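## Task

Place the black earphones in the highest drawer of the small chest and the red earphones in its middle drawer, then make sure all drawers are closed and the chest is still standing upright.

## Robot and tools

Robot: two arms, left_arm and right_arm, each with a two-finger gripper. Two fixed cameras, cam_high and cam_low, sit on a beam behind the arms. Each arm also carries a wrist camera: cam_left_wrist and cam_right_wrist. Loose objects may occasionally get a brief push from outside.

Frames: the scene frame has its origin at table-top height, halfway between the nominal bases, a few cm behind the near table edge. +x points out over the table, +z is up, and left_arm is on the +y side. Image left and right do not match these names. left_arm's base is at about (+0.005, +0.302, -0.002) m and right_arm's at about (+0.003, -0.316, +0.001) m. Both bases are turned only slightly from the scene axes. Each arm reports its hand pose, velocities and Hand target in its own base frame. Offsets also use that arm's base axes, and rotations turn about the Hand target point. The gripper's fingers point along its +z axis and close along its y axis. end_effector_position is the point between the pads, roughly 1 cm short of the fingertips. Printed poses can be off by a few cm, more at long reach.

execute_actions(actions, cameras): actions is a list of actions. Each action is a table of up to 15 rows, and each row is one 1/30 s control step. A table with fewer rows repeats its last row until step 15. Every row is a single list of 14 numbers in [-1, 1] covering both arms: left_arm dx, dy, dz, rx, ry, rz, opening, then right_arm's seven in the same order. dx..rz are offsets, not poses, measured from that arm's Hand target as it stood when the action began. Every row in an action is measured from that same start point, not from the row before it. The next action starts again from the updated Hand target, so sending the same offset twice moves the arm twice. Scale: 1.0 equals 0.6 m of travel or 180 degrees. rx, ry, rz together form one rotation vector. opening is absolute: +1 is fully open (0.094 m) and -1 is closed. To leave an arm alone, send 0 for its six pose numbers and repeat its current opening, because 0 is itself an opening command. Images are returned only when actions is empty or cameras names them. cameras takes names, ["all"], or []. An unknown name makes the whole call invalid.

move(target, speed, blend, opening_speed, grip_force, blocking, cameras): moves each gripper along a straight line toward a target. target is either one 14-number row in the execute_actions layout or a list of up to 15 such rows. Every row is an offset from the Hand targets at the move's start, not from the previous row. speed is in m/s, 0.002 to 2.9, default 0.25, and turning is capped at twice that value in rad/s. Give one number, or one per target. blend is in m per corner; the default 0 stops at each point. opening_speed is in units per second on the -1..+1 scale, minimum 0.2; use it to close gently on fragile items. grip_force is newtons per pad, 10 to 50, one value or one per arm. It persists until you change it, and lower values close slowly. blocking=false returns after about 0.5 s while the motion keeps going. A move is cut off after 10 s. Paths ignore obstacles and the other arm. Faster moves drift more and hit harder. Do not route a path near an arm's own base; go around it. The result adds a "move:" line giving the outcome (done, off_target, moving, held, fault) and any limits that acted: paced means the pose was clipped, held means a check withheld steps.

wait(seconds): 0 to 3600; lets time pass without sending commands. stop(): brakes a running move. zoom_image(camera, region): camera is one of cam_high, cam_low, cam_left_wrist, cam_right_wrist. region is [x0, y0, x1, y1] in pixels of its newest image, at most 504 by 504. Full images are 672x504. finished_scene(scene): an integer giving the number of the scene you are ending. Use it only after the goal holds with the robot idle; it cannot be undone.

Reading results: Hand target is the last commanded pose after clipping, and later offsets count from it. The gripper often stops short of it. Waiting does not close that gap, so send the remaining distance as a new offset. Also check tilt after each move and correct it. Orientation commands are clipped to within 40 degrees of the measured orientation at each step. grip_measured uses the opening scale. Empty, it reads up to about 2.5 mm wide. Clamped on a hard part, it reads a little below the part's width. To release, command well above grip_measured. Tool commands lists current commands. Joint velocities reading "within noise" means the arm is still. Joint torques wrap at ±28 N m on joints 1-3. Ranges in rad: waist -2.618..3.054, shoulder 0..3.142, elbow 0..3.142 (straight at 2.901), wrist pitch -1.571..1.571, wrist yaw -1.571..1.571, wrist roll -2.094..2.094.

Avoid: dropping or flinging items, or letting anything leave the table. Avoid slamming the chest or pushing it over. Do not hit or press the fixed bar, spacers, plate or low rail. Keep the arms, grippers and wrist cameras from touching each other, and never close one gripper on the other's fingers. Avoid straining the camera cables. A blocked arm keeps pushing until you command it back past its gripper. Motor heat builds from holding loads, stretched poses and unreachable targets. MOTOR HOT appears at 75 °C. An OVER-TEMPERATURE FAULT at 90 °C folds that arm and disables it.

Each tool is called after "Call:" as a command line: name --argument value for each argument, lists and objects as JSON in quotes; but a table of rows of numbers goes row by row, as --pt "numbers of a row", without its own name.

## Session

Call:
execute_actions --actions '[]' --cameras '["all"]'

Scene clock: 0.00 s.
left_arm: end_effector_position=(+0.3874, +0.0071, +0.0645) grip_measured=+1.000 end_effector_quat_wxyz=(+0.543, +0.007, +0.838, +0.059) | right_arm: end_effector_position=(+0.3905, -0.0126, +0.0681) grip_measured=+1.000 end_effector_quat_wxyz=(+0.529, +0.016, +0.846, -0.060)
Joint positions: left_arm=[-0.038 1.592 0.351 0.821 -0.126 0.059 0.094] | right_arm=[0.034 1.559 0.394 0.712 0.149 -0.023 0.094]
Joint velocities: within noise
Joint torques (N m): no reading
Heat: left arm: 33 °C; right arm: 32 °C.
Hand target: left_arm +0.3915, +0.0076, +0.0726; +0.553, +0.005, +0.831, +0.059 | right_arm +0.3915, -0.0128, +0.0698; +0.530, +0.016, +0.846, -0.060
Tool commands: left_gripper/opening=+1.0 right_gripper/opening=+1.0
camera_calibration:
cam_left_wrist: T_world_to_cam=[[0.04463, -0.99134, -0.12348, -0.00318], [-0.77124, 0.04437, -0.63499, 0.3742], [0.63498, 0.12357, -0.76258, -0.10795]] pos_world=[0.35729, -0.00642, 0.1549]
cam_right_wrist: T_world_to_cam=[[-0.10388, -0.99202, 0.07146, 0.0217], [-0.77092, 0.03492, -0.63598, 0.38534], [0.62841, -0.12115, -0.76839, -0.10357]] pos_world=[0.3644, -0.00448, 0.16394]

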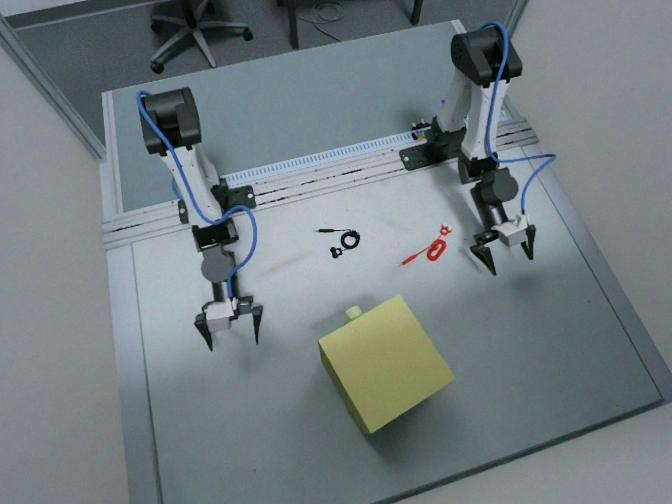

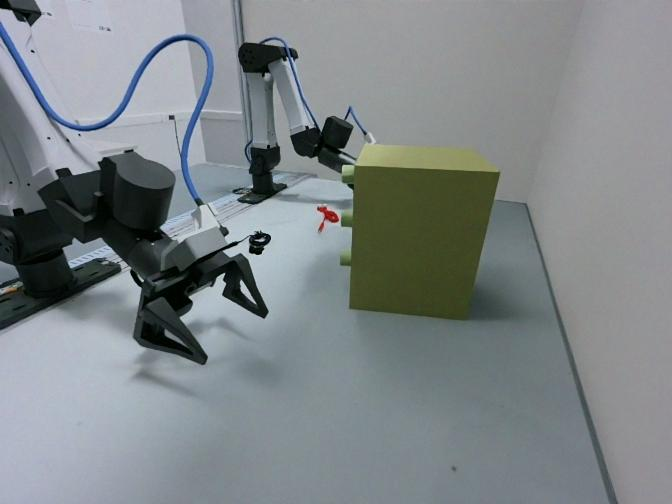

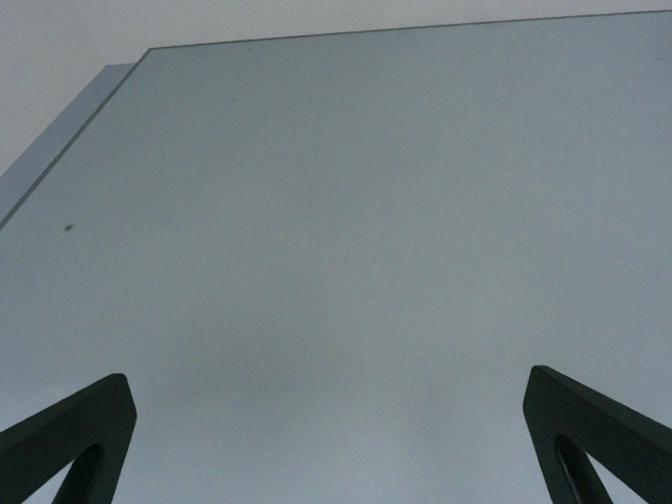

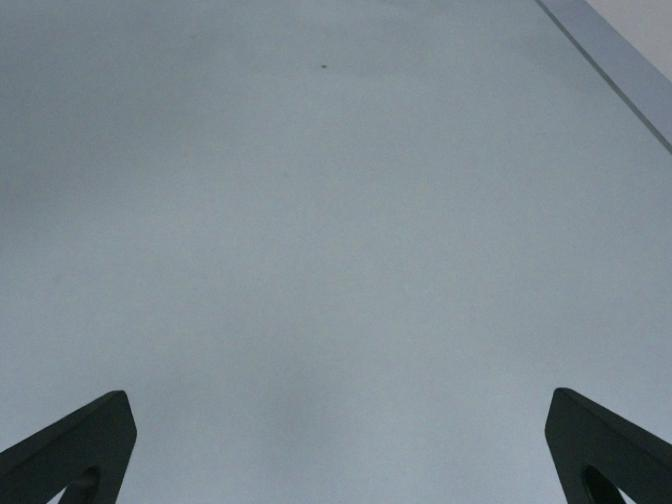

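Call:
zoom_image --camera "cam_high" --region '[290, 200, 480, 340]'

Call:
zoom_image --camera "cam_low" --region '[220, 110, 520, 330]'

Call:
zoom_image --camera "cam_high" --region '[300, 280, 480, 450]'

Scaled by 2.653 from the camera's image (finer frame: 960x720).

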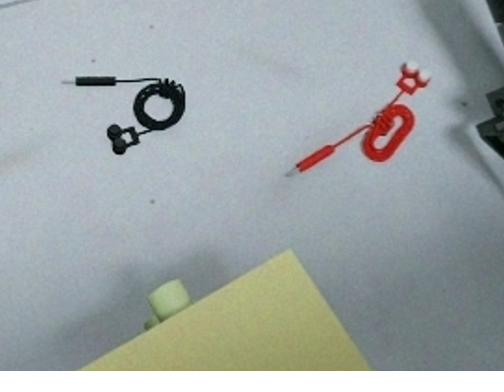

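Scaled by 1.680 from the camera's image (finer frame: 960x720).

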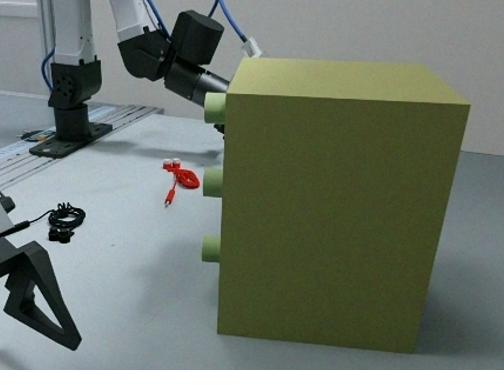

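Scaled by 2.800 from the camera's image (finer frame: 960x720).

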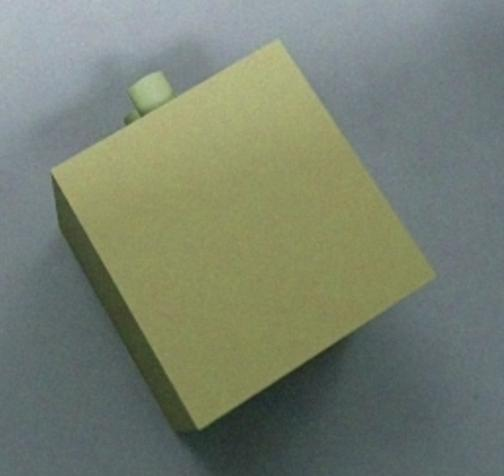

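Call:
move --pt "-0.1893 -0.2087 0.095 0.1318 0.3639 -0.2504 0.3 -0.0775 0.383 0.1337 0.0294 -0.0233 0.1183 0.3" --speed 0.38 --grip_force '[20, 50]' --cameras '["cam_left_wrist", "cam_right_wrist", "cam_high"]'

Scene clock: 11.73 s.
left_arm: end_effector_position=(+0.2740, -0.1119, +0.1246) grip_measured=+0.303 end_effector_quat_wxyz=(-0.005, +0.431, +0.902, +0.006) | right_arm: end_effector_position=(+0.3413, +0.2142, +0.1466) grip_measured=+0.302 end_effector_quat_wxyz=(+0.559, -0.122, +0.816, +0.078)
Joint positions: left_arm=[-0.396 1.669 1.414 -1.325 -0.013 0.497 0.061] | right_arm=[0.736 1.375 0.577 0.391 0.417 0.162 0.061]
Joint torques (N m): left_arm=[-0.14 -4.81 8.21 0.16 0.16 0.06] | right_arm=[0.14 -3.18 8.87 1.97 0.23 0.09]
Heat: left arm: 34 °C; right arm: 36 °C.
Hand target: left_arm +0.2780, -0.1175, +0.1296; +0.000, +0.438, +0.899, +0.000 | right_arm +0.3449, +0.2170, +0.1500; +0.561, -0.114, +0.816, +0.078
Off the commanded pose: left_arm 0.009 m, 1 deg | right_arm 0.006 m, 1 deg.
grip_force (N): 20, 50
move: done
cam_left_wrist: T_world_to_cam=[[-0.79081, -0.61202, -0.00757, 0.14826], [-0.54822, 0.70277, 0.4534, 0.20712], [-0.27217, 0.3627, -0.89128, 0.31594]] pos_world=[0.31678, -0.16941, 0.1888]
cam_right_wrist: T_world_to_cam=[[0.27429, -0.96163, -0.00512, 0.11165], [-0.69145, -0.19352, -0.69602, 0.42002], [0.66833, 0.19445, -0.718, -0.07347]] pos_world=[0.3089, 0.20294, 0.24016]
Images, in order (width x height): cam_high 672x504, cam_left_wrist 672x504, cam_right_wrist 672x504.

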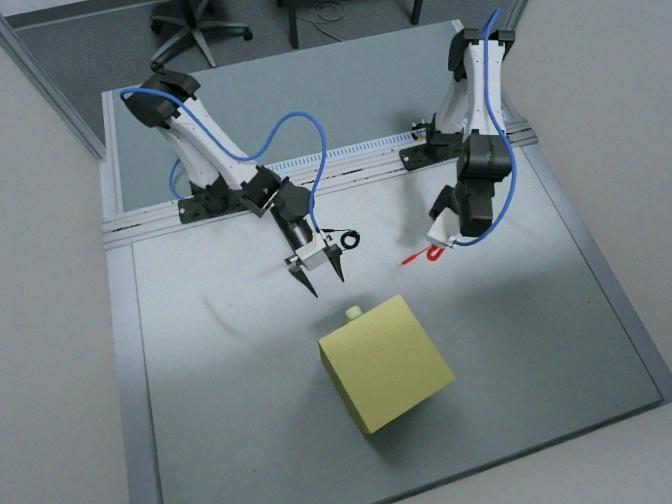

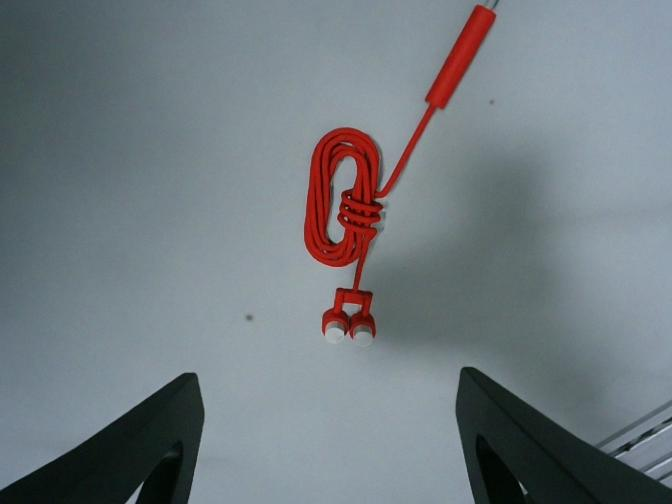

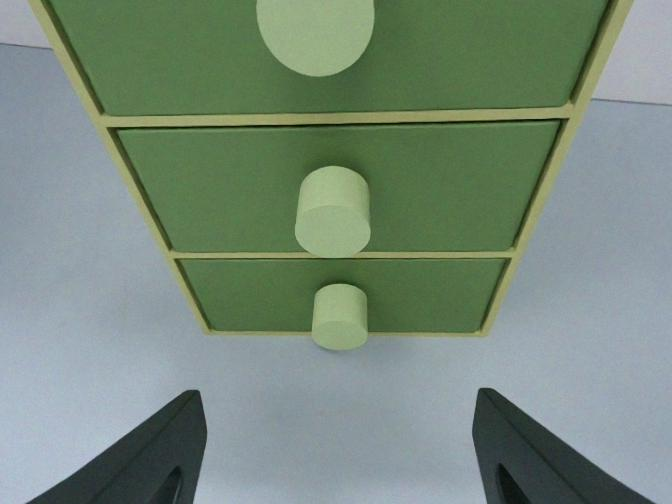

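Call:
move --pt "-0.0058 -0.0033 -0.141 0 0 0 0.05 0.0957 0.032 -0.0375 0.004 -0.0142 0 0.3" --pt "-0.0058 -0.0033 -0.1977 0 0 0 0.05 0.1415 0.045 -0.0533 0.0061 -0.0214 0 0.3" --speed '[0.25, 0.08]' --blend '[0.01, 0]' --cameras '["cam_left_wrist", "cam_right_wrist"]'

Scene clock: 21.03 s.
left_arm: end_effector_position=(+0.2761, -0.1163, +0.0174) grip_measured=+0.053 end_effector_quat_wxyz=(+0.002, +0.436, +0.900, +0.007) | right_arm: end_effector_position=(+0.4243, +0.2392, +0.1191) grip_measured=+0.302 end_effector_quat_wxyz=(+0.587, -0.106, +0.799, +0.076)
Joint positions: left_arm=[-0.406 1.762 1.083 -0.887 -0.013 0.497 0.049] | right_arm=[0.639 1.794 0.779 0.69 0.36 0.115 0.061]
Joint torques (N m): left_arm=[-0.12 -5.18 4.3 0.52 0.16 -0.08] | right_arm=[-0.65 -5.22 7.9 2.24 -0.12 -0.1]
Heat: left arm: 35 °C; right arm: 38 °C.
Hand target: left_arm +0.2745, -0.1195, +0.0109; +0.000, +0.438, +0.899, +0.000 | right_arm +0.4299, +0.2440, +0.1181; +0.589, -0.111, +0.796, +0.082
Off the commanded pose: left_arm 0.007 m, 1 deg | right_arm 0.007 m, 1 deg.
grip_force (N): 20, 50
move: done
cam_left_wrist: T_world_to_cam=[[-0.79719, -0.60358, -0.01373, 0.14927], [-0.54585, 0.71085, 0.44355, 0.26042], [-0.25796, 0.36109, -0.89614, 0.21844]] pos_world=[0.31749, -0.1739, 0.08229]
cam_right_wrist: T_world_to_cam=[[0.2477, -0.96874, -0.01341, 0.12668], [-0.651, -0.15617, -0.74284, 0.4426], [0.71753, 0.19273, -0.66933, -0.17991]] pos_world=[0.38584, 0.22652, 0.21006]

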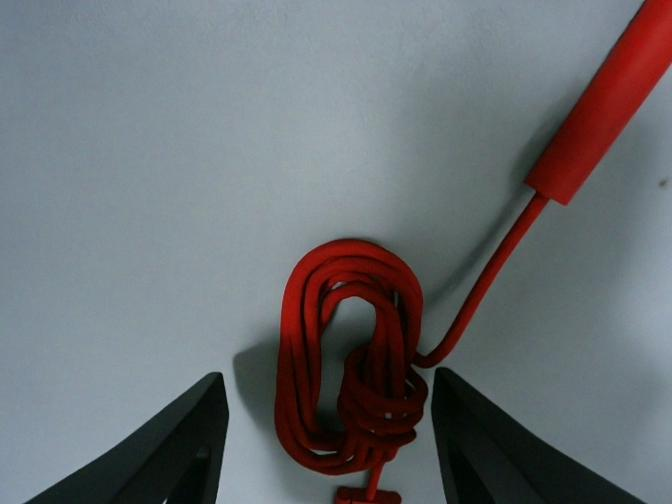

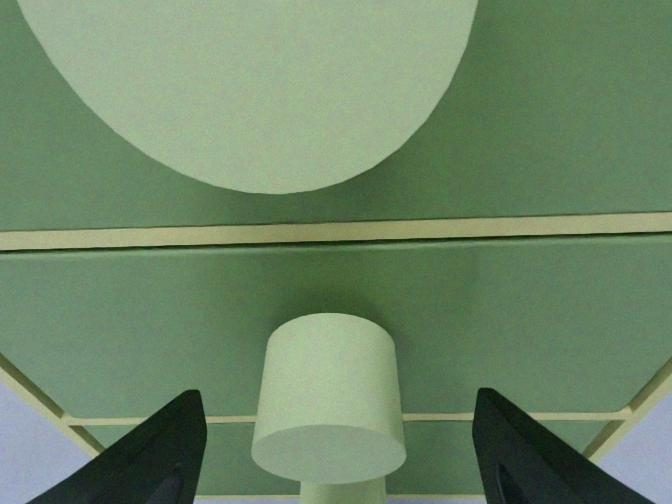

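Call:
move --target '[0,0,0,0,0,0,-1,0,0,0,0,0,0,-0.55]' --opening_speed 1.4 --grip_force '[20,50]' --cameras '["cam_left_wrist","cam_right_wrist"]'

Scene clock: 27.77 s.
left_arm: end_effector_position=(+0.2761, -0.1174, +0.0173) grip_measured=-0.730 end_effector_quat_wxyz=(+0.003, +0.436, +0.900, +0.004) | right_arm: end_effector_position=(+0.4242, +0.2398, +0.1193) grip_measured=-0.443 end_effector_quat_wxyz=(+0.587, -0.107, +0.798, +0.078)
Joint positions: left_arm=[-0.406 1.762 1.083 -0.885 -0.007 0.497 0.013] | right_arm=[0.639 1.794 0.779 0.691 0.356 0.115 0.026]
Joint torques (N m): left_arm=[-0.02 -5.19 4.22 0.52 0.1 -0.09] | right_arm=[-0.7 -5.22 7.91 2.21 -0.09 -0.09]
Heat: left arm: 35 °C; right arm: 40 °C.
Hand target: left_arm +0.2745, -0.1196, +0.0109; +0.000, +0.438, +0.899, +0.000 | right_arm +0.4299, +0.2440, +0.1181; +0.589, -0.111, +0.796, +0.082
Off the commanded pose: left_arm 0.007 m, 1 deg | right_arm 0.007 m, 1 deg.
grip_force (N): 20, 50
move: done
cam_left_wrist: T_world_to_cam=[[-0.79723, -0.6036, -0.00936, 0.1485], [-0.54551, 0.71368, 0.43941, 0.26147], [-0.25855, 0.35542, -0.89824, 0.21842]] pos_world=[0.31749, -0.1746, 0.08269]
cam_right_wrist: T_world_to_cam=[[0.25131, -0.9678, -0.01458, 0.12573], [-0.65019, -0.15764, -0.74323, 0.44278], [0.717, 0.19626, -0.66887, -0.18055]] pos_world=[0.38575, 0.22691, 0.21016]

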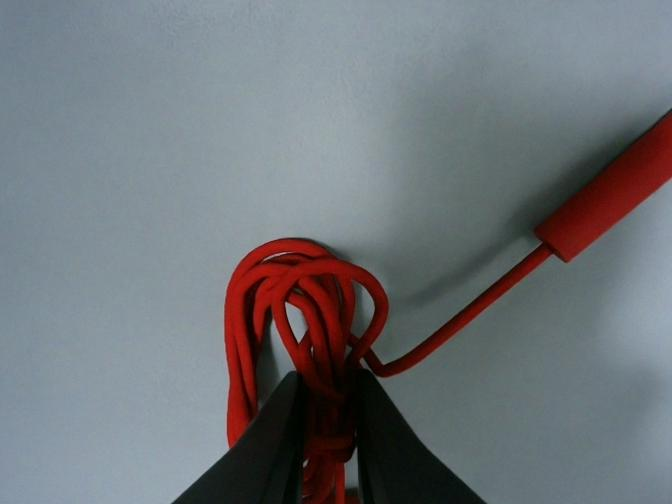

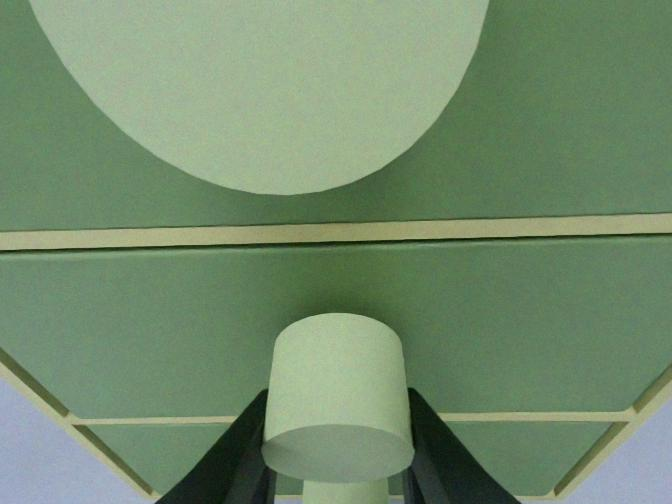

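Call:
move --pt "0 0 0.1818 0 0 0 -1 -0.0501 -0.0143 0 0 0 0 -0.55" --pt "0.0425 -0.1842 0.4485 -0.19015 -0.1624 0.02635 -1 -0.1763 -0.0502 0 0 0 0 -0.55" --speed '[0.25,0.35]' --blend '[0.03,0]' --cameras '["all"]'

Scene clock: 36.83 s.
left_arm: end_effector_position=(+0.2950, -0.2262, +0.2617) grip_measured=-0.767 end_effector_quat_wxyz=(+0.321, +0.373, +0.857, -0.149) | right_arm: end_effector_position=(+0.3277, +0.2152, +0.1141) grip_measured=-0.443 end_effector_quat_wxyz=(+0.587, -0.115, +0.798, +0.080)
Joint positions: left_arm=[-0.57 1.383 1.447 -0.929 0.181 0.184 0.011] | right_arm=[0.79 1.488 0.421 0.721 0.485 0.16 0.026]
Joint torques (N m): left_arm=[-0.16 -5.33 7.98 1.94 -0.01 -0.18] | right_arm=[0.47 -6.3 5.11 1.95 0.2 0.03]
Heat: left arm: 36 °C; right arm: 42 °C.
Hand target: left_arm +0.3000, -0.2300, +0.2801; +0.351, +0.368, +0.847, -0.152 | right_arm +0.3240, +0.2139, +0.1180; +0.589, -0.111, +0.796, +0.082
Off the commanded pose: left_arm 0.019 m, 4 deg | right_arm 0.006 m, 1 deg.
grip_force (N): 20, 50
move: off_target (left_arm)
cam_left_wrist: T_world_to_cam=[[-0.74559, -0.6664, 0.00286, 0.06756], [-0.64318, 0.71848, -0.26477, 0.45626], [0.17439, -0.19925, -0.96431, 0.24557]] pos_world=[0.30101, -0.23386, 0.35742]
cam_right_wrist: T_world_to_cam=[[0.26552, -0.96406, -0.00959, 0.12007], [-0.64782, -0.17104, -0.74234, 0.37428], [0.71402, 0.20332, -0.66995, -0.11034]] pos_world=[0.28937, 0.20221, 0.20507]

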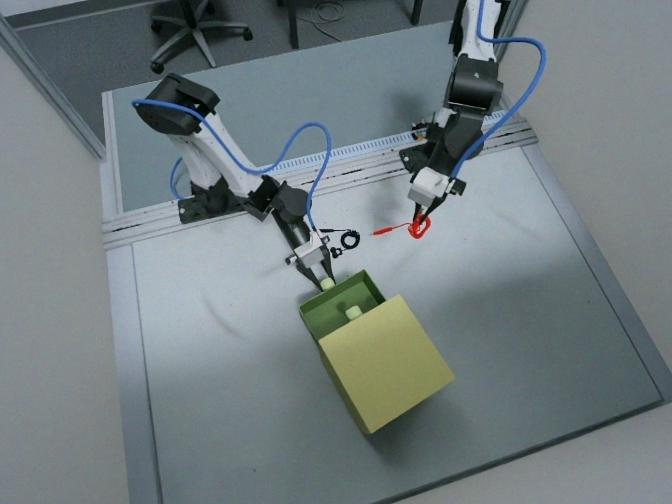

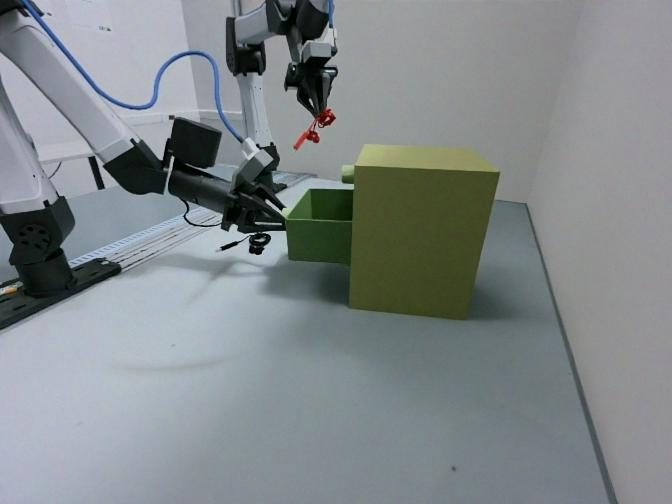

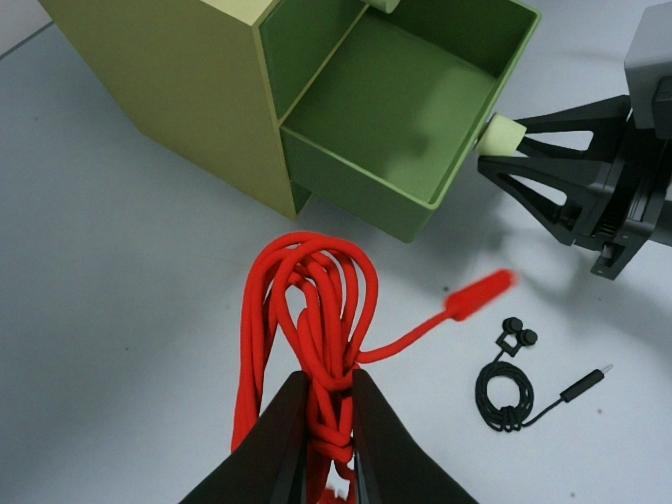

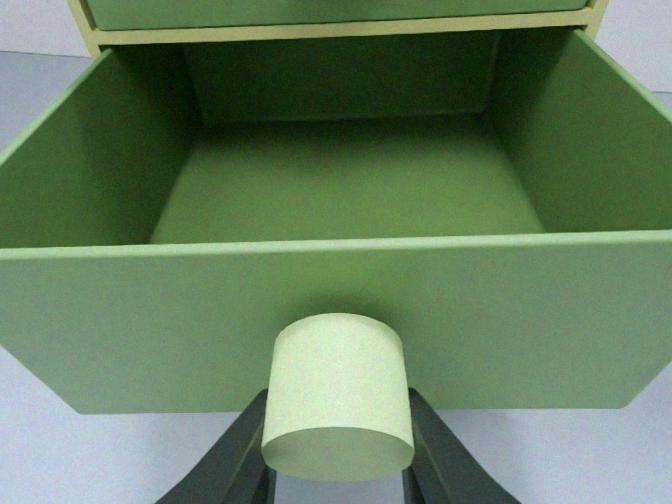

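Call:
move --pt "0 0 0 0 0 0 -1 0 0 0 0 0 0 0.25" --pt "0.1225 -0.2858 0.0083 0 0 0 -1 -0.1443 -0.0411 0 0 0 0 0.25" --speed '[0.3,0.3]' --cameras '["cam_low","cam_left_wrist","cam_right_wrist"]'

Scene clock: 42.60 s.
left_arm: end_effector_position=(+0.3696, -0.3988, +0.2788) grip_measured=-0.768 end_effector_quat_wxyz=(+0.342, +0.375, +0.848, -0.154) | right_arm: end_effector_position=(+0.2377, +0.1895, +0.1130) grip_measured=+0.248 end_effector_quat_wxyz=(+0.585, -0.122, +0.798, +0.077)
Joint positions: left_arm=[-0.819 2.063 2.279 -1.017 0.013 0.008 0.011] | right_arm=[1.07 1.063 0.197 0.441 0.741 0.275 0.059]
Joint torques (N m): left_arm=[-0.08 -7.79 8.8 1.68 -0.16 -0.18] | right_arm=[0.25 -2.59 6.98 1.83 0.31 0.11]
Heat: left arm: 37 °C; right arm: 42 °C.
Hand target: left_arm +0.3734, -0.4016, +0.2850; +0.351, +0.368, +0.847, -0.152 | right_arm +0.2375, +0.1892, +0.1181; +0.589, -0.111, +0.796, +0.082
Off the commanded pose: left_arm 0.008 m, 1 deg | right_arm 0.005 m, 2 deg.
grip_force (N): 20, 50
move: done
cam_left_wrist: T_world_to_cam=[[-0.75009, -0.66126, -0.00973, 0.01537], [-0.62712, 0.71588, -0.30698, 0.63766], [0.20996, -0.22416, -0.95167, 0.188]] pos_world=[0.37194, -0.40419, 0.37481]
cam_right_wrist: T_world_to_cam=[[0.27315, -0.96196, 0.00471, 0.1153], [-0.64715, -0.18738, -0.73898, 0.31339], [0.71175, 0.1988, -0.67371, -0.03971]] pos_world=[0.19958, 0.17753, 0.20429]

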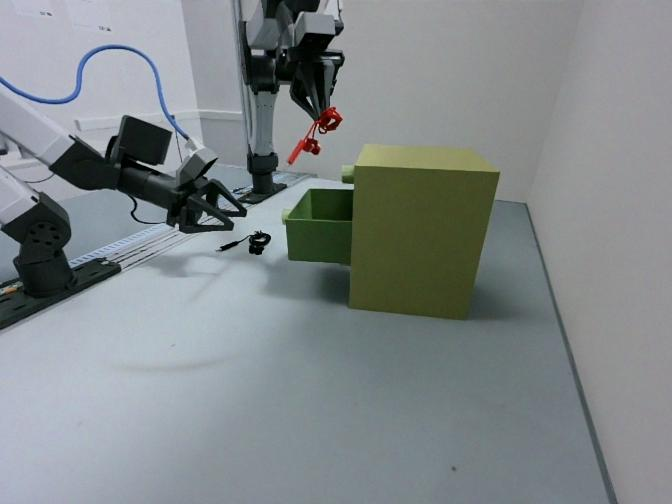

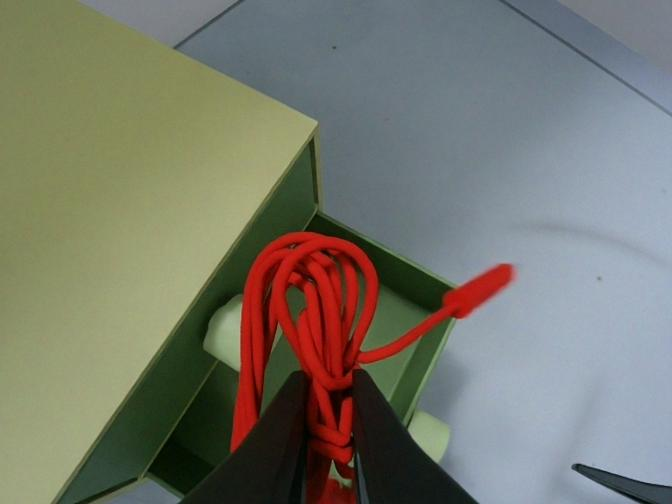

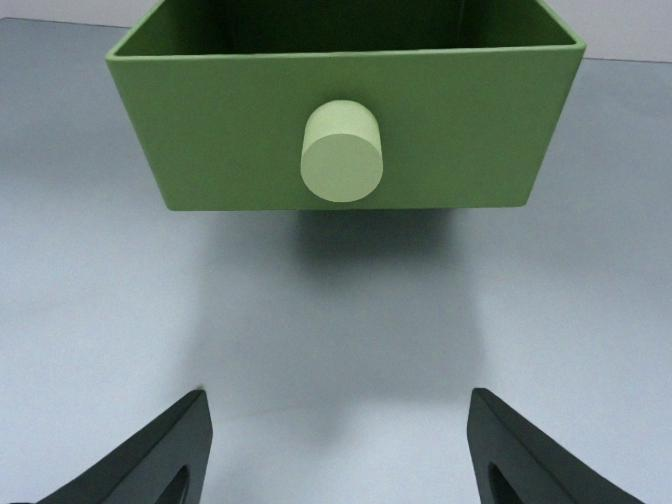

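Call:
zoom_image --camera "cam_low" --region '[240, 70, 400, 280]'

Scaled by 2.400 from the camera's image (finer frame: 960x720).

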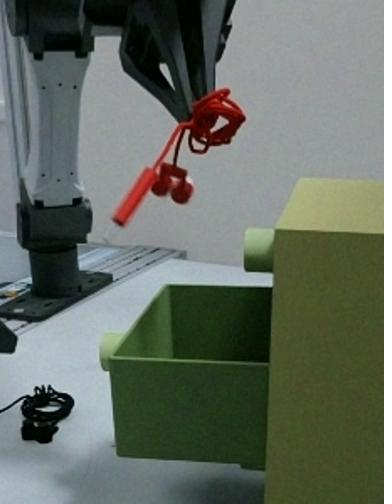

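Call:
move --pt "-0.0207 0.0468 -0.125 0 0 0.0944 -1 0 0 0 0 0 0 0.25" --pt "-0.0207 0.0468 -0.2633 0 0 0.0944 -1 0 0 0 0 0 0 0.25" --speed '[0.25,0.12]' --blend '[0.02,0]' --cameras '["cam_low","cam_left_wrist","cam_right_wrist"]'

Scene clock: 49.73 s.
left_arm: end_effector_position=(+0.3709, -0.3792, +0.1383) grip_measured=-0.776 end_effector_quat_wxyz=(+0.387, +0.232, +0.886, -0.108) | right_arm: end_effector_position=(+0.2377, +0.1895, +0.1130) grip_measured=+0.248 end_effector_quat_wxyz=(+0.585, -0.122, +0.798, +0.077)
Joint positions: left_arm=[-0.88 1.915 1.459 -0.319 -0.258 -0.259 0.011] | right_arm=[1.07 1.063 0.197 0.441 0.741 0.275 0.059]
Joint torques (N m): left_arm=[-0.23 -9.17 4.33 1.42 -0.1 -0.12] | right_arm=[0.31 -2.66 6.97 1.84 0.32 0.12]
Heat: left arm: 37 °C; right arm: 42 °C.
Hand target: left_arm +0.3610, -0.3734, +0.1271; +0.370, +0.239, +0.892, -0.099 | right_arm +0.2375, +0.1893, +0.1181; +0.589, -0.111, +0.796, +0.082
Off the commanded pose: left_arm 0.016 m, 3 deg | right_arm 0.005 m, 2 deg.
grip_force (N): 20, 50
move: off_target (left_arm)
cam_left_wrist: T_world_to_cam=[[-0.50584, -0.86262, -0.00391, -0.13987], [-0.80325, 0.47267, -0.36244, 0.56208], [0.31449, -0.1802, -0.932, 0.03363]] pos_world=[0.37017, -0.38027, 0.23452]
cam_right_wrist: T_world_to_cam=[[0.27309, -0.96198, 0.00456, 0.11534], [-0.64739, -0.18729, -0.73879, 0.31331], [0.71156, 0.1988, -0.67392, -0.0397]] pos_world=[0.19958, 0.17753, 0.20419]

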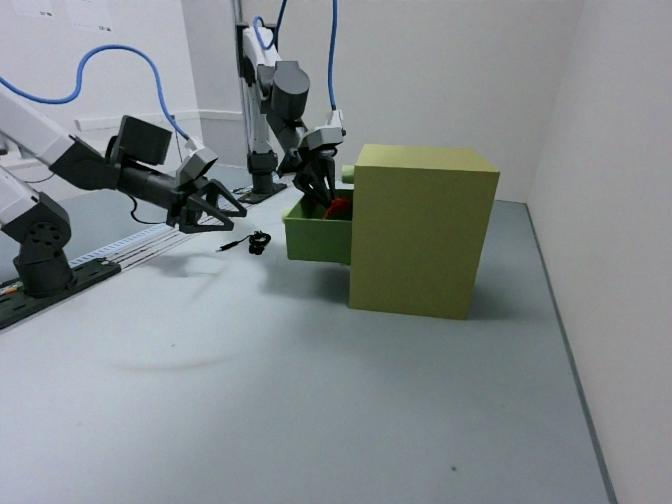

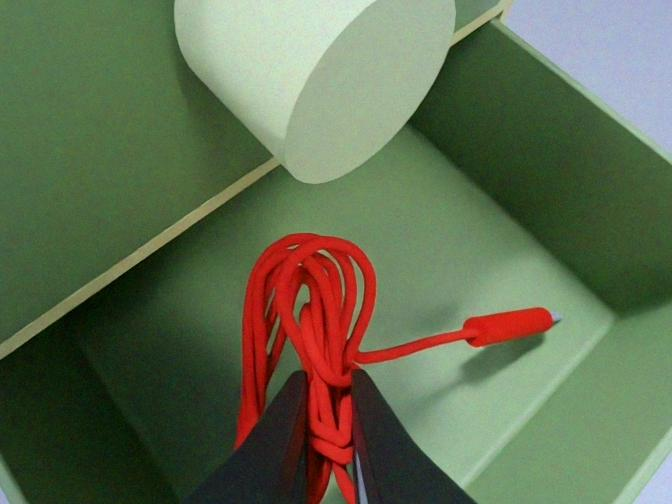

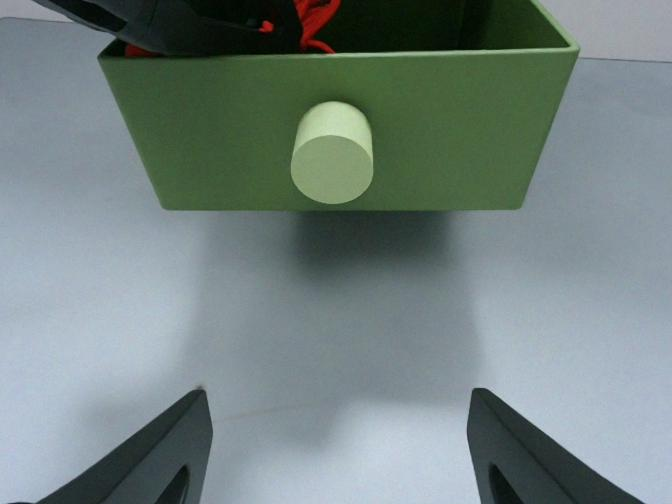

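Call:
zoom_image --camera "cam_right_wrist" --region '[20, 0, 420, 220]'

Call:
zoom_image --camera "cam_low" --region '[240, 100, 400, 280]'

Scaled by 1.260 from the camera's image (finer frame: 960x720).

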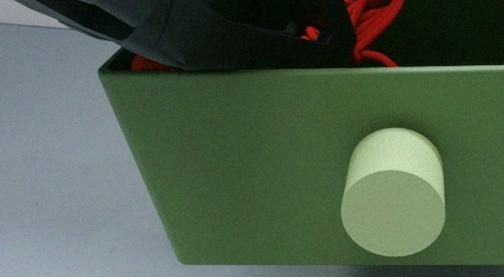

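Scaled by 2.800 from the camera's image (finer frame: 960x720).

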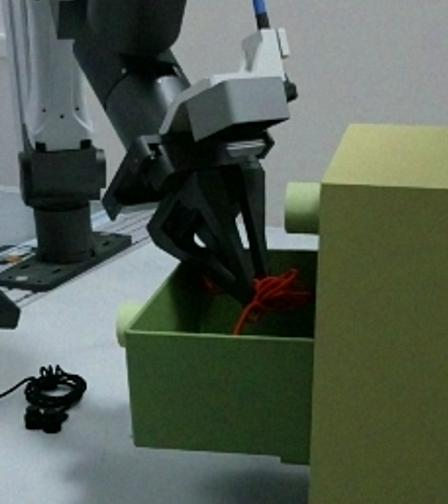

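Call:
move --pt "0.0165 -0.0097 0.05 0.0278 0.0481 0 -1 0 0 0 0 0 0 0.25" --pt "0.0165 -0.0097 0.05 0.0278 0.0481 0 -0.4 0 0 0 0 0 0 0.25" --speed '[0.15,0.1]' --cameras '["cam_low","cam_left_wrist","cam_right_wrist"]'

Scene clock: 58.60 s.
left_arm: end_effector_position=(+0.3643, -0.3752, +0.1510) grip_measured=-0.404 end_effector_quat_wxyz=(+0.286, +0.255, +0.921, -0.068) | right_arm: end_effector_position=(+0.2377, +0.1895, +0.1130) grip_measured=+0.248 end_effector_quat_wxyz=(+0.585, -0.122, +0.798, +0.077)
Joint positions: left_arm=[-0.866 2.036 1.826 -0.795 -0.2 -0.268 0.028] | right_arm=[1.07 1.063 0.197 0.441 0.741 0.275 0.059]
Joint torques (N m): left_arm=[0.92 -7.88 9.39 1.35 -0.01 -0.19] | right_arm=[0.29 -2.62 6.95 1.84 0.31 0.11]
Heat: left arm: 37 °C; right arm: 41 °C.
Hand target: left_arm +0.3708, -0.3794, +0.1570; +0.291, +0.247, +0.921, -0.078 | right_arm +0.2375, +0.1893, +0.1181; +0.589, -0.111, +0.796, +0.082
Off the commanded pose: left_arm 0.010 m, 2 deg | right_arm 0.005 m, 2 deg.
grip_force (N): 20, 50
move: done
cam_left_wrist: T_world_to_cam=[[-0.52295, -0.85179, -0.03116, -0.12528], [-0.84157, 0.52178, -0.13968, 0.55824], [0.13523, -0.04682, -0.98971, 0.17232]] pos_world=[0.38098, -0.38992, 0.24461]
cam_right_wrist: T_world_to_cam=[[0.27309, -0.96198, 0.00456, 0.11534], [-0.64739, -0.18729, -0.73879, 0.31331], [0.71156, 0.1988, -0.67392, -0.0397]] pos_world=[0.19958, 0.17753, 0.20419]

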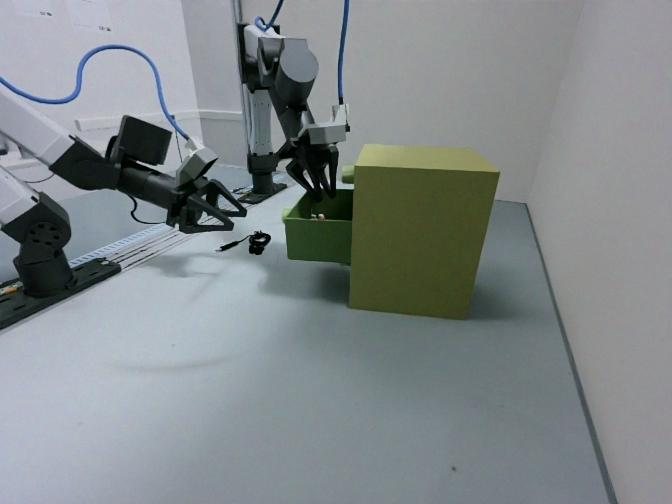

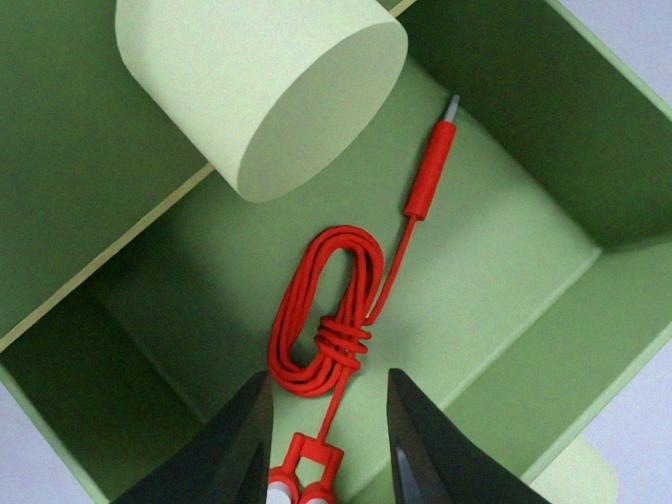

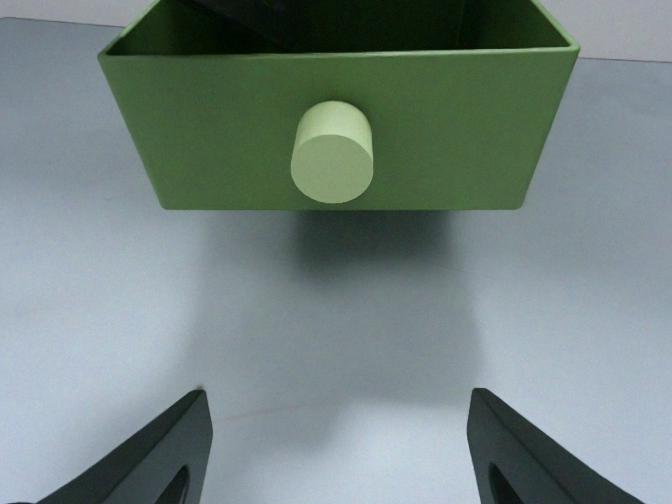

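Call:
move --pt "-0.065 0.0373 0.11 0 0 0 -0.4 0.118 0.0352 0.0067 0 0 0 -1" --pt "-0.2513 0.2157 0.055 0.08247 0.17683 0.05396 -0.4 0.2622 0.0763 0.0067 0 0 0 -1" --pt "-0.2847 0.2157 -0.0117 0.08247 0.17683 0.05396 -0.4 0.3135 0.091 0.0067 0 0 0 -1" --speed '[0.13,0.3,0.06]' --blend '[0.01,0.01,0]' --cameras '["all"]'

Scene clock: 69.53 s.
left_arm: end_effector_position=(+0.2023, -0.2474, +0.1426) grip_measured=-0.403 end_effector_quat_wxyz=(-0.013, +0.176, +0.984, +0.017) | right_arm: end_effector_position=(+0.4139, +0.2379, +0.1181) grip_measured=-0.997 end_effector_quat_wxyz=(+0.583, -0.109, +0.802, +0.073)
Joint positions: left_arm=[-0.89 1.794 1.632 -1.45 -0.009 -0.536 0.028] | right_arm=[0.656 1.761 0.749 0.672 0.376 0.118 0]
Joint torques (N m): left_arm=[-0.18 -9.25 4.62 0.39 0.08 -0.21] | right_arm=[-1.46 -4.44 9.51 2.26 -0.21 -0.09]
Heat: left arm: 38 °C; right arm: 42 °C.
Hand target: left_arm +0.2001, -0.2499, +0.1501; +0.000, +0.173, +0.985, +0.000 | right_arm +0.4256, +0.2438, +0.1221; +0.589, -0.111, +0.796, +0.082
Off the commanded pose: left_arm 0.008 m, 2 deg | right_arm 0.014 m, 2 deg.
grip_force (N): 20, 50
move: off_target (right_arm)
cam_left_wrist: T_world_to_cam=[[-0.366, -0.93017, -0.02881, -0.1529], [-0.82659, 0.31071, 0.46926, 0.21193], [-0.42754, 0.19556, -0.88259, 0.35051]] pos_world=[0.26907, -0.27662, 0.2055]
cam_right_wrist: T_world_to_cam=[[0.24846, -0.96863, -0.00469, 0.12671], [-0.65847, -0.16534, -0.73422, 0.43913], [0.71041, 0.18551, -0.6789, -0.16707]] pos_world=[0.37636, 0.22634, 0.20959]

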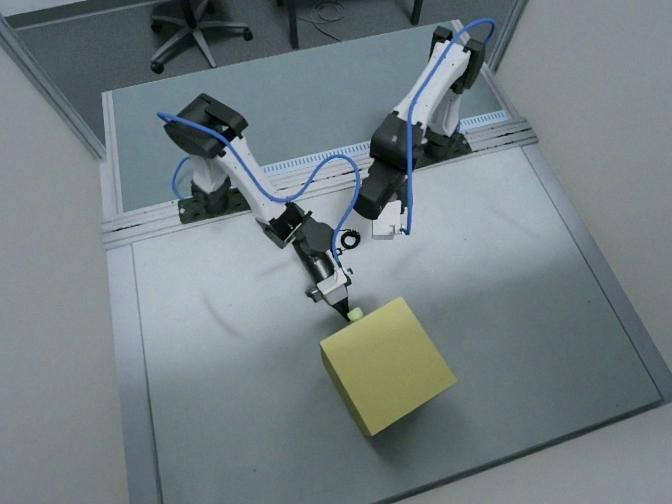

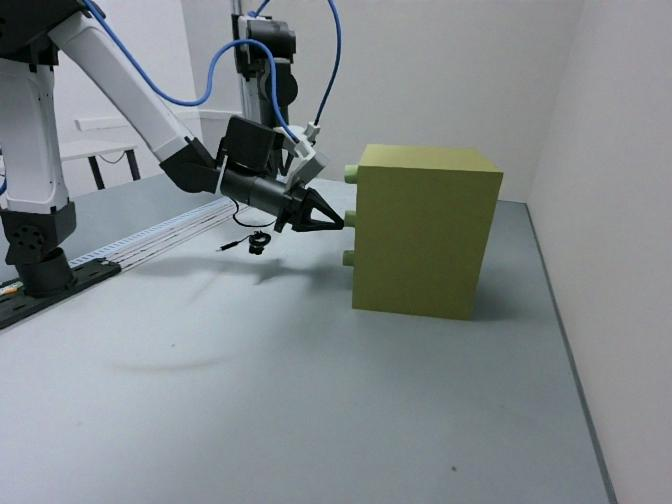

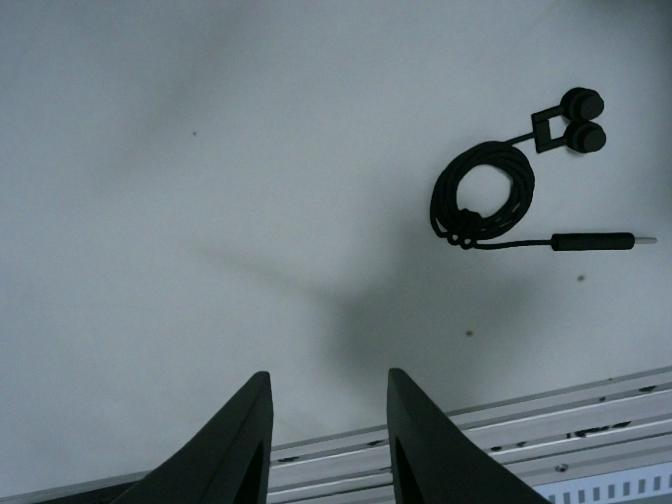

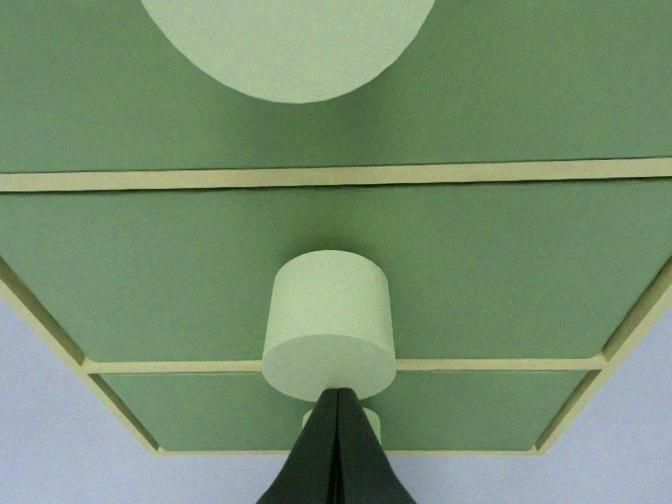

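Call:
zoom_image --camera "cam_right_wrist" --region '[0, 130, 336, 460]'

Call:
zoom_image --camera "cam_right_wrist" --region '[336, 130, 672, 460]'

Call:
zoom_image --camera "cam_low" --region '[300, 130, 420, 320]'

Scaled by 1.500 from the camera's image (finer frame: 960x720).

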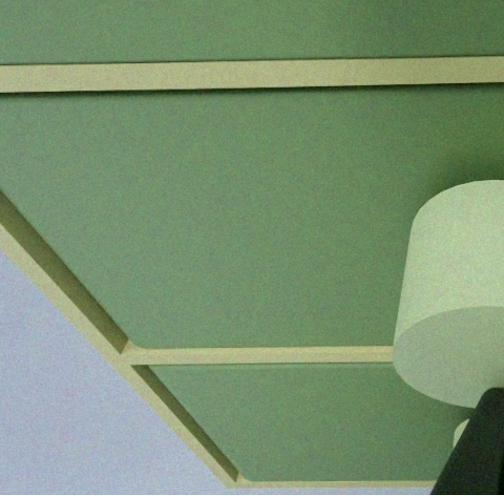

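Scaled by 1.500 from the camera's image (finer frame: 960x720).

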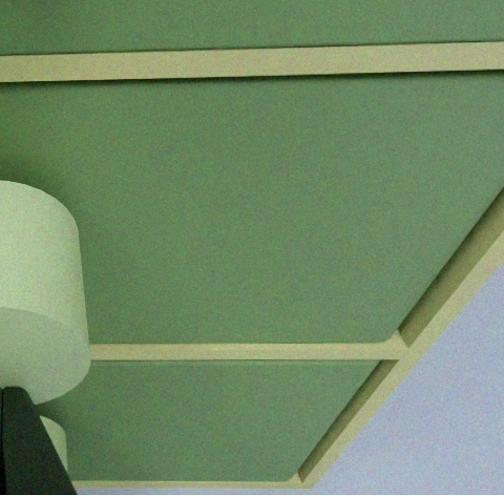

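Scaled by 2.653 from the camera's image (finer frame: 960x720).

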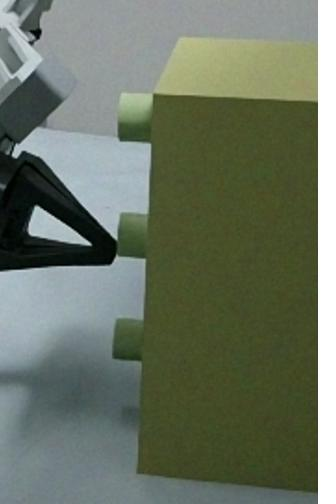

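Call:
move --pt "-0.0492 -0.1117 -0.1335 0 0 0 0.6 -0.1093 -0.031 0.005 0 0 0 0.3" --pt "-0.0492 -0.1117 -0.2352 0 0 0 0.6 -0.0852 -0.0247 0.1215 0 0 0 0.3" --speed '[0.2,0.08]' --blend '[0.015,0]' --cameras '["cam_high","cam_left_wrist","cam_right_wrist"]'

Scene clock: 79.50 s.
left_arm: end_effector_position=(+0.1770, -0.2792, +0.1046) grip_measured=+0.597 end_effector_quat_wxyz=(-0.014, +0.188, +0.982, +0.018) | right_arm: end_effector_position=(+0.3851, +0.2322, +0.1049) grip_measured=+0.298 end_effector_quat_wxyz=(+0.570, -0.126, +0.808, +0.074)
Joint positions: left_arm=[-1.008 1.84 1.538 -1.315 -0.004 -0.63 0.075] | right_arm=[0.685 1.699 0.637 0.689 0.376 0.117 0.061]
Joint torques (N m): left_arm=[0.84 -8.47 6.23 0.03 -0.06 0.04] | right_arm=[-0.69 -5.03 7.54 2.09 0.06 -0.03]
Heat: left arm: 38 °C; right arm: 45 °C.
Hand target: left_arm +0.1786, -0.2768, +0.1136; -0.008, +0.189, +0.982, +0.013 (not the last commanded pose) | right_arm +0.3898, +0.2335, +0.1046; +0.570, -0.125, +0.808, +0.074 (not the last commanded pose)
Off the commanded pose: left_arm 0.103 m, 3 deg | right_arm 0.091 m, 3 deg.
grip_force (N): 20, 50
move: held (left_arm, right_arm; a check stopped the path); path passed 0 of 2 targets; limits=held
pose unreachable (left arm): on one or more control steps of this call, first in action 0 (counted from 0), this arm could not follow its commanded pose, so it was not sent that pose on those steps. It may still have moved: this result reports where it is.
cause: moving toward the commanded pose would bring a part of the arm too close to another arm (this arm's wrist (the part past joint 4) and the right arm's wrist (the part past joint 4), along the way the arms are being sent, or toward where that arm still pushes).
pose unreachable (right arm): on one or more control steps of this call, first in action 0 (counted from 0), this arm could not follow its commanded pose, so it was not sent that pose on those steps. It may still have moved: this result reports where it is.
cause: moving toward the commanded pose would bring a part of the arm too close to another arm (this arm's wrist (the part past joint 4) and the left arm's wrist (the part past joint 4), along the way the arms are being sent, or toward where that arm still pushes).
cam_left_wrist: T_world_to_cam=[[-0.38814, -0.92111, -0.03005, -0.18623], [-0.81769, 0.32915, 0.47228, 0.22193], [-0.42513, 0.20787, -0.88094, 0.31513]] pos_world=[0.24316, -0.3101, 0.1672]
cam_right_wrist: T_world_to_cam=[[0.27624, -0.96105, 0.00852, 0.11432], [-0.67118, -0.19925, -0.71401, 0.42017], [0.6879, 0.19152, -0.70008, -0.14497]] pos_world=[0.35015, 0.22135, 0.19755]

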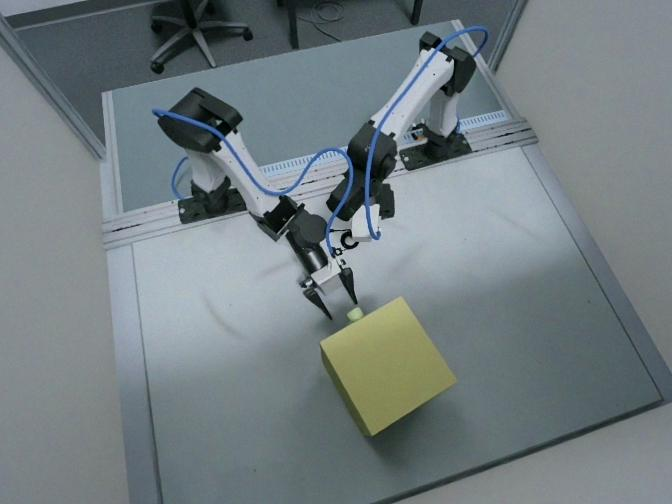

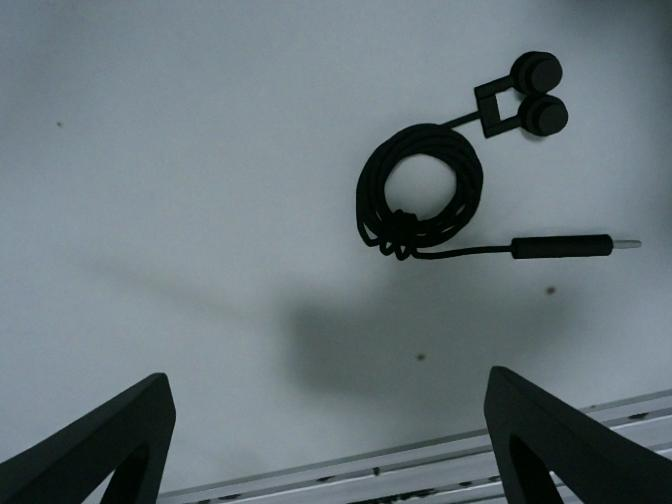

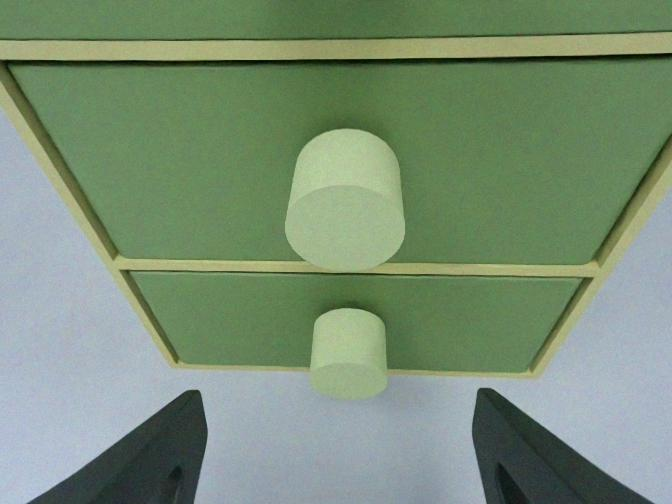

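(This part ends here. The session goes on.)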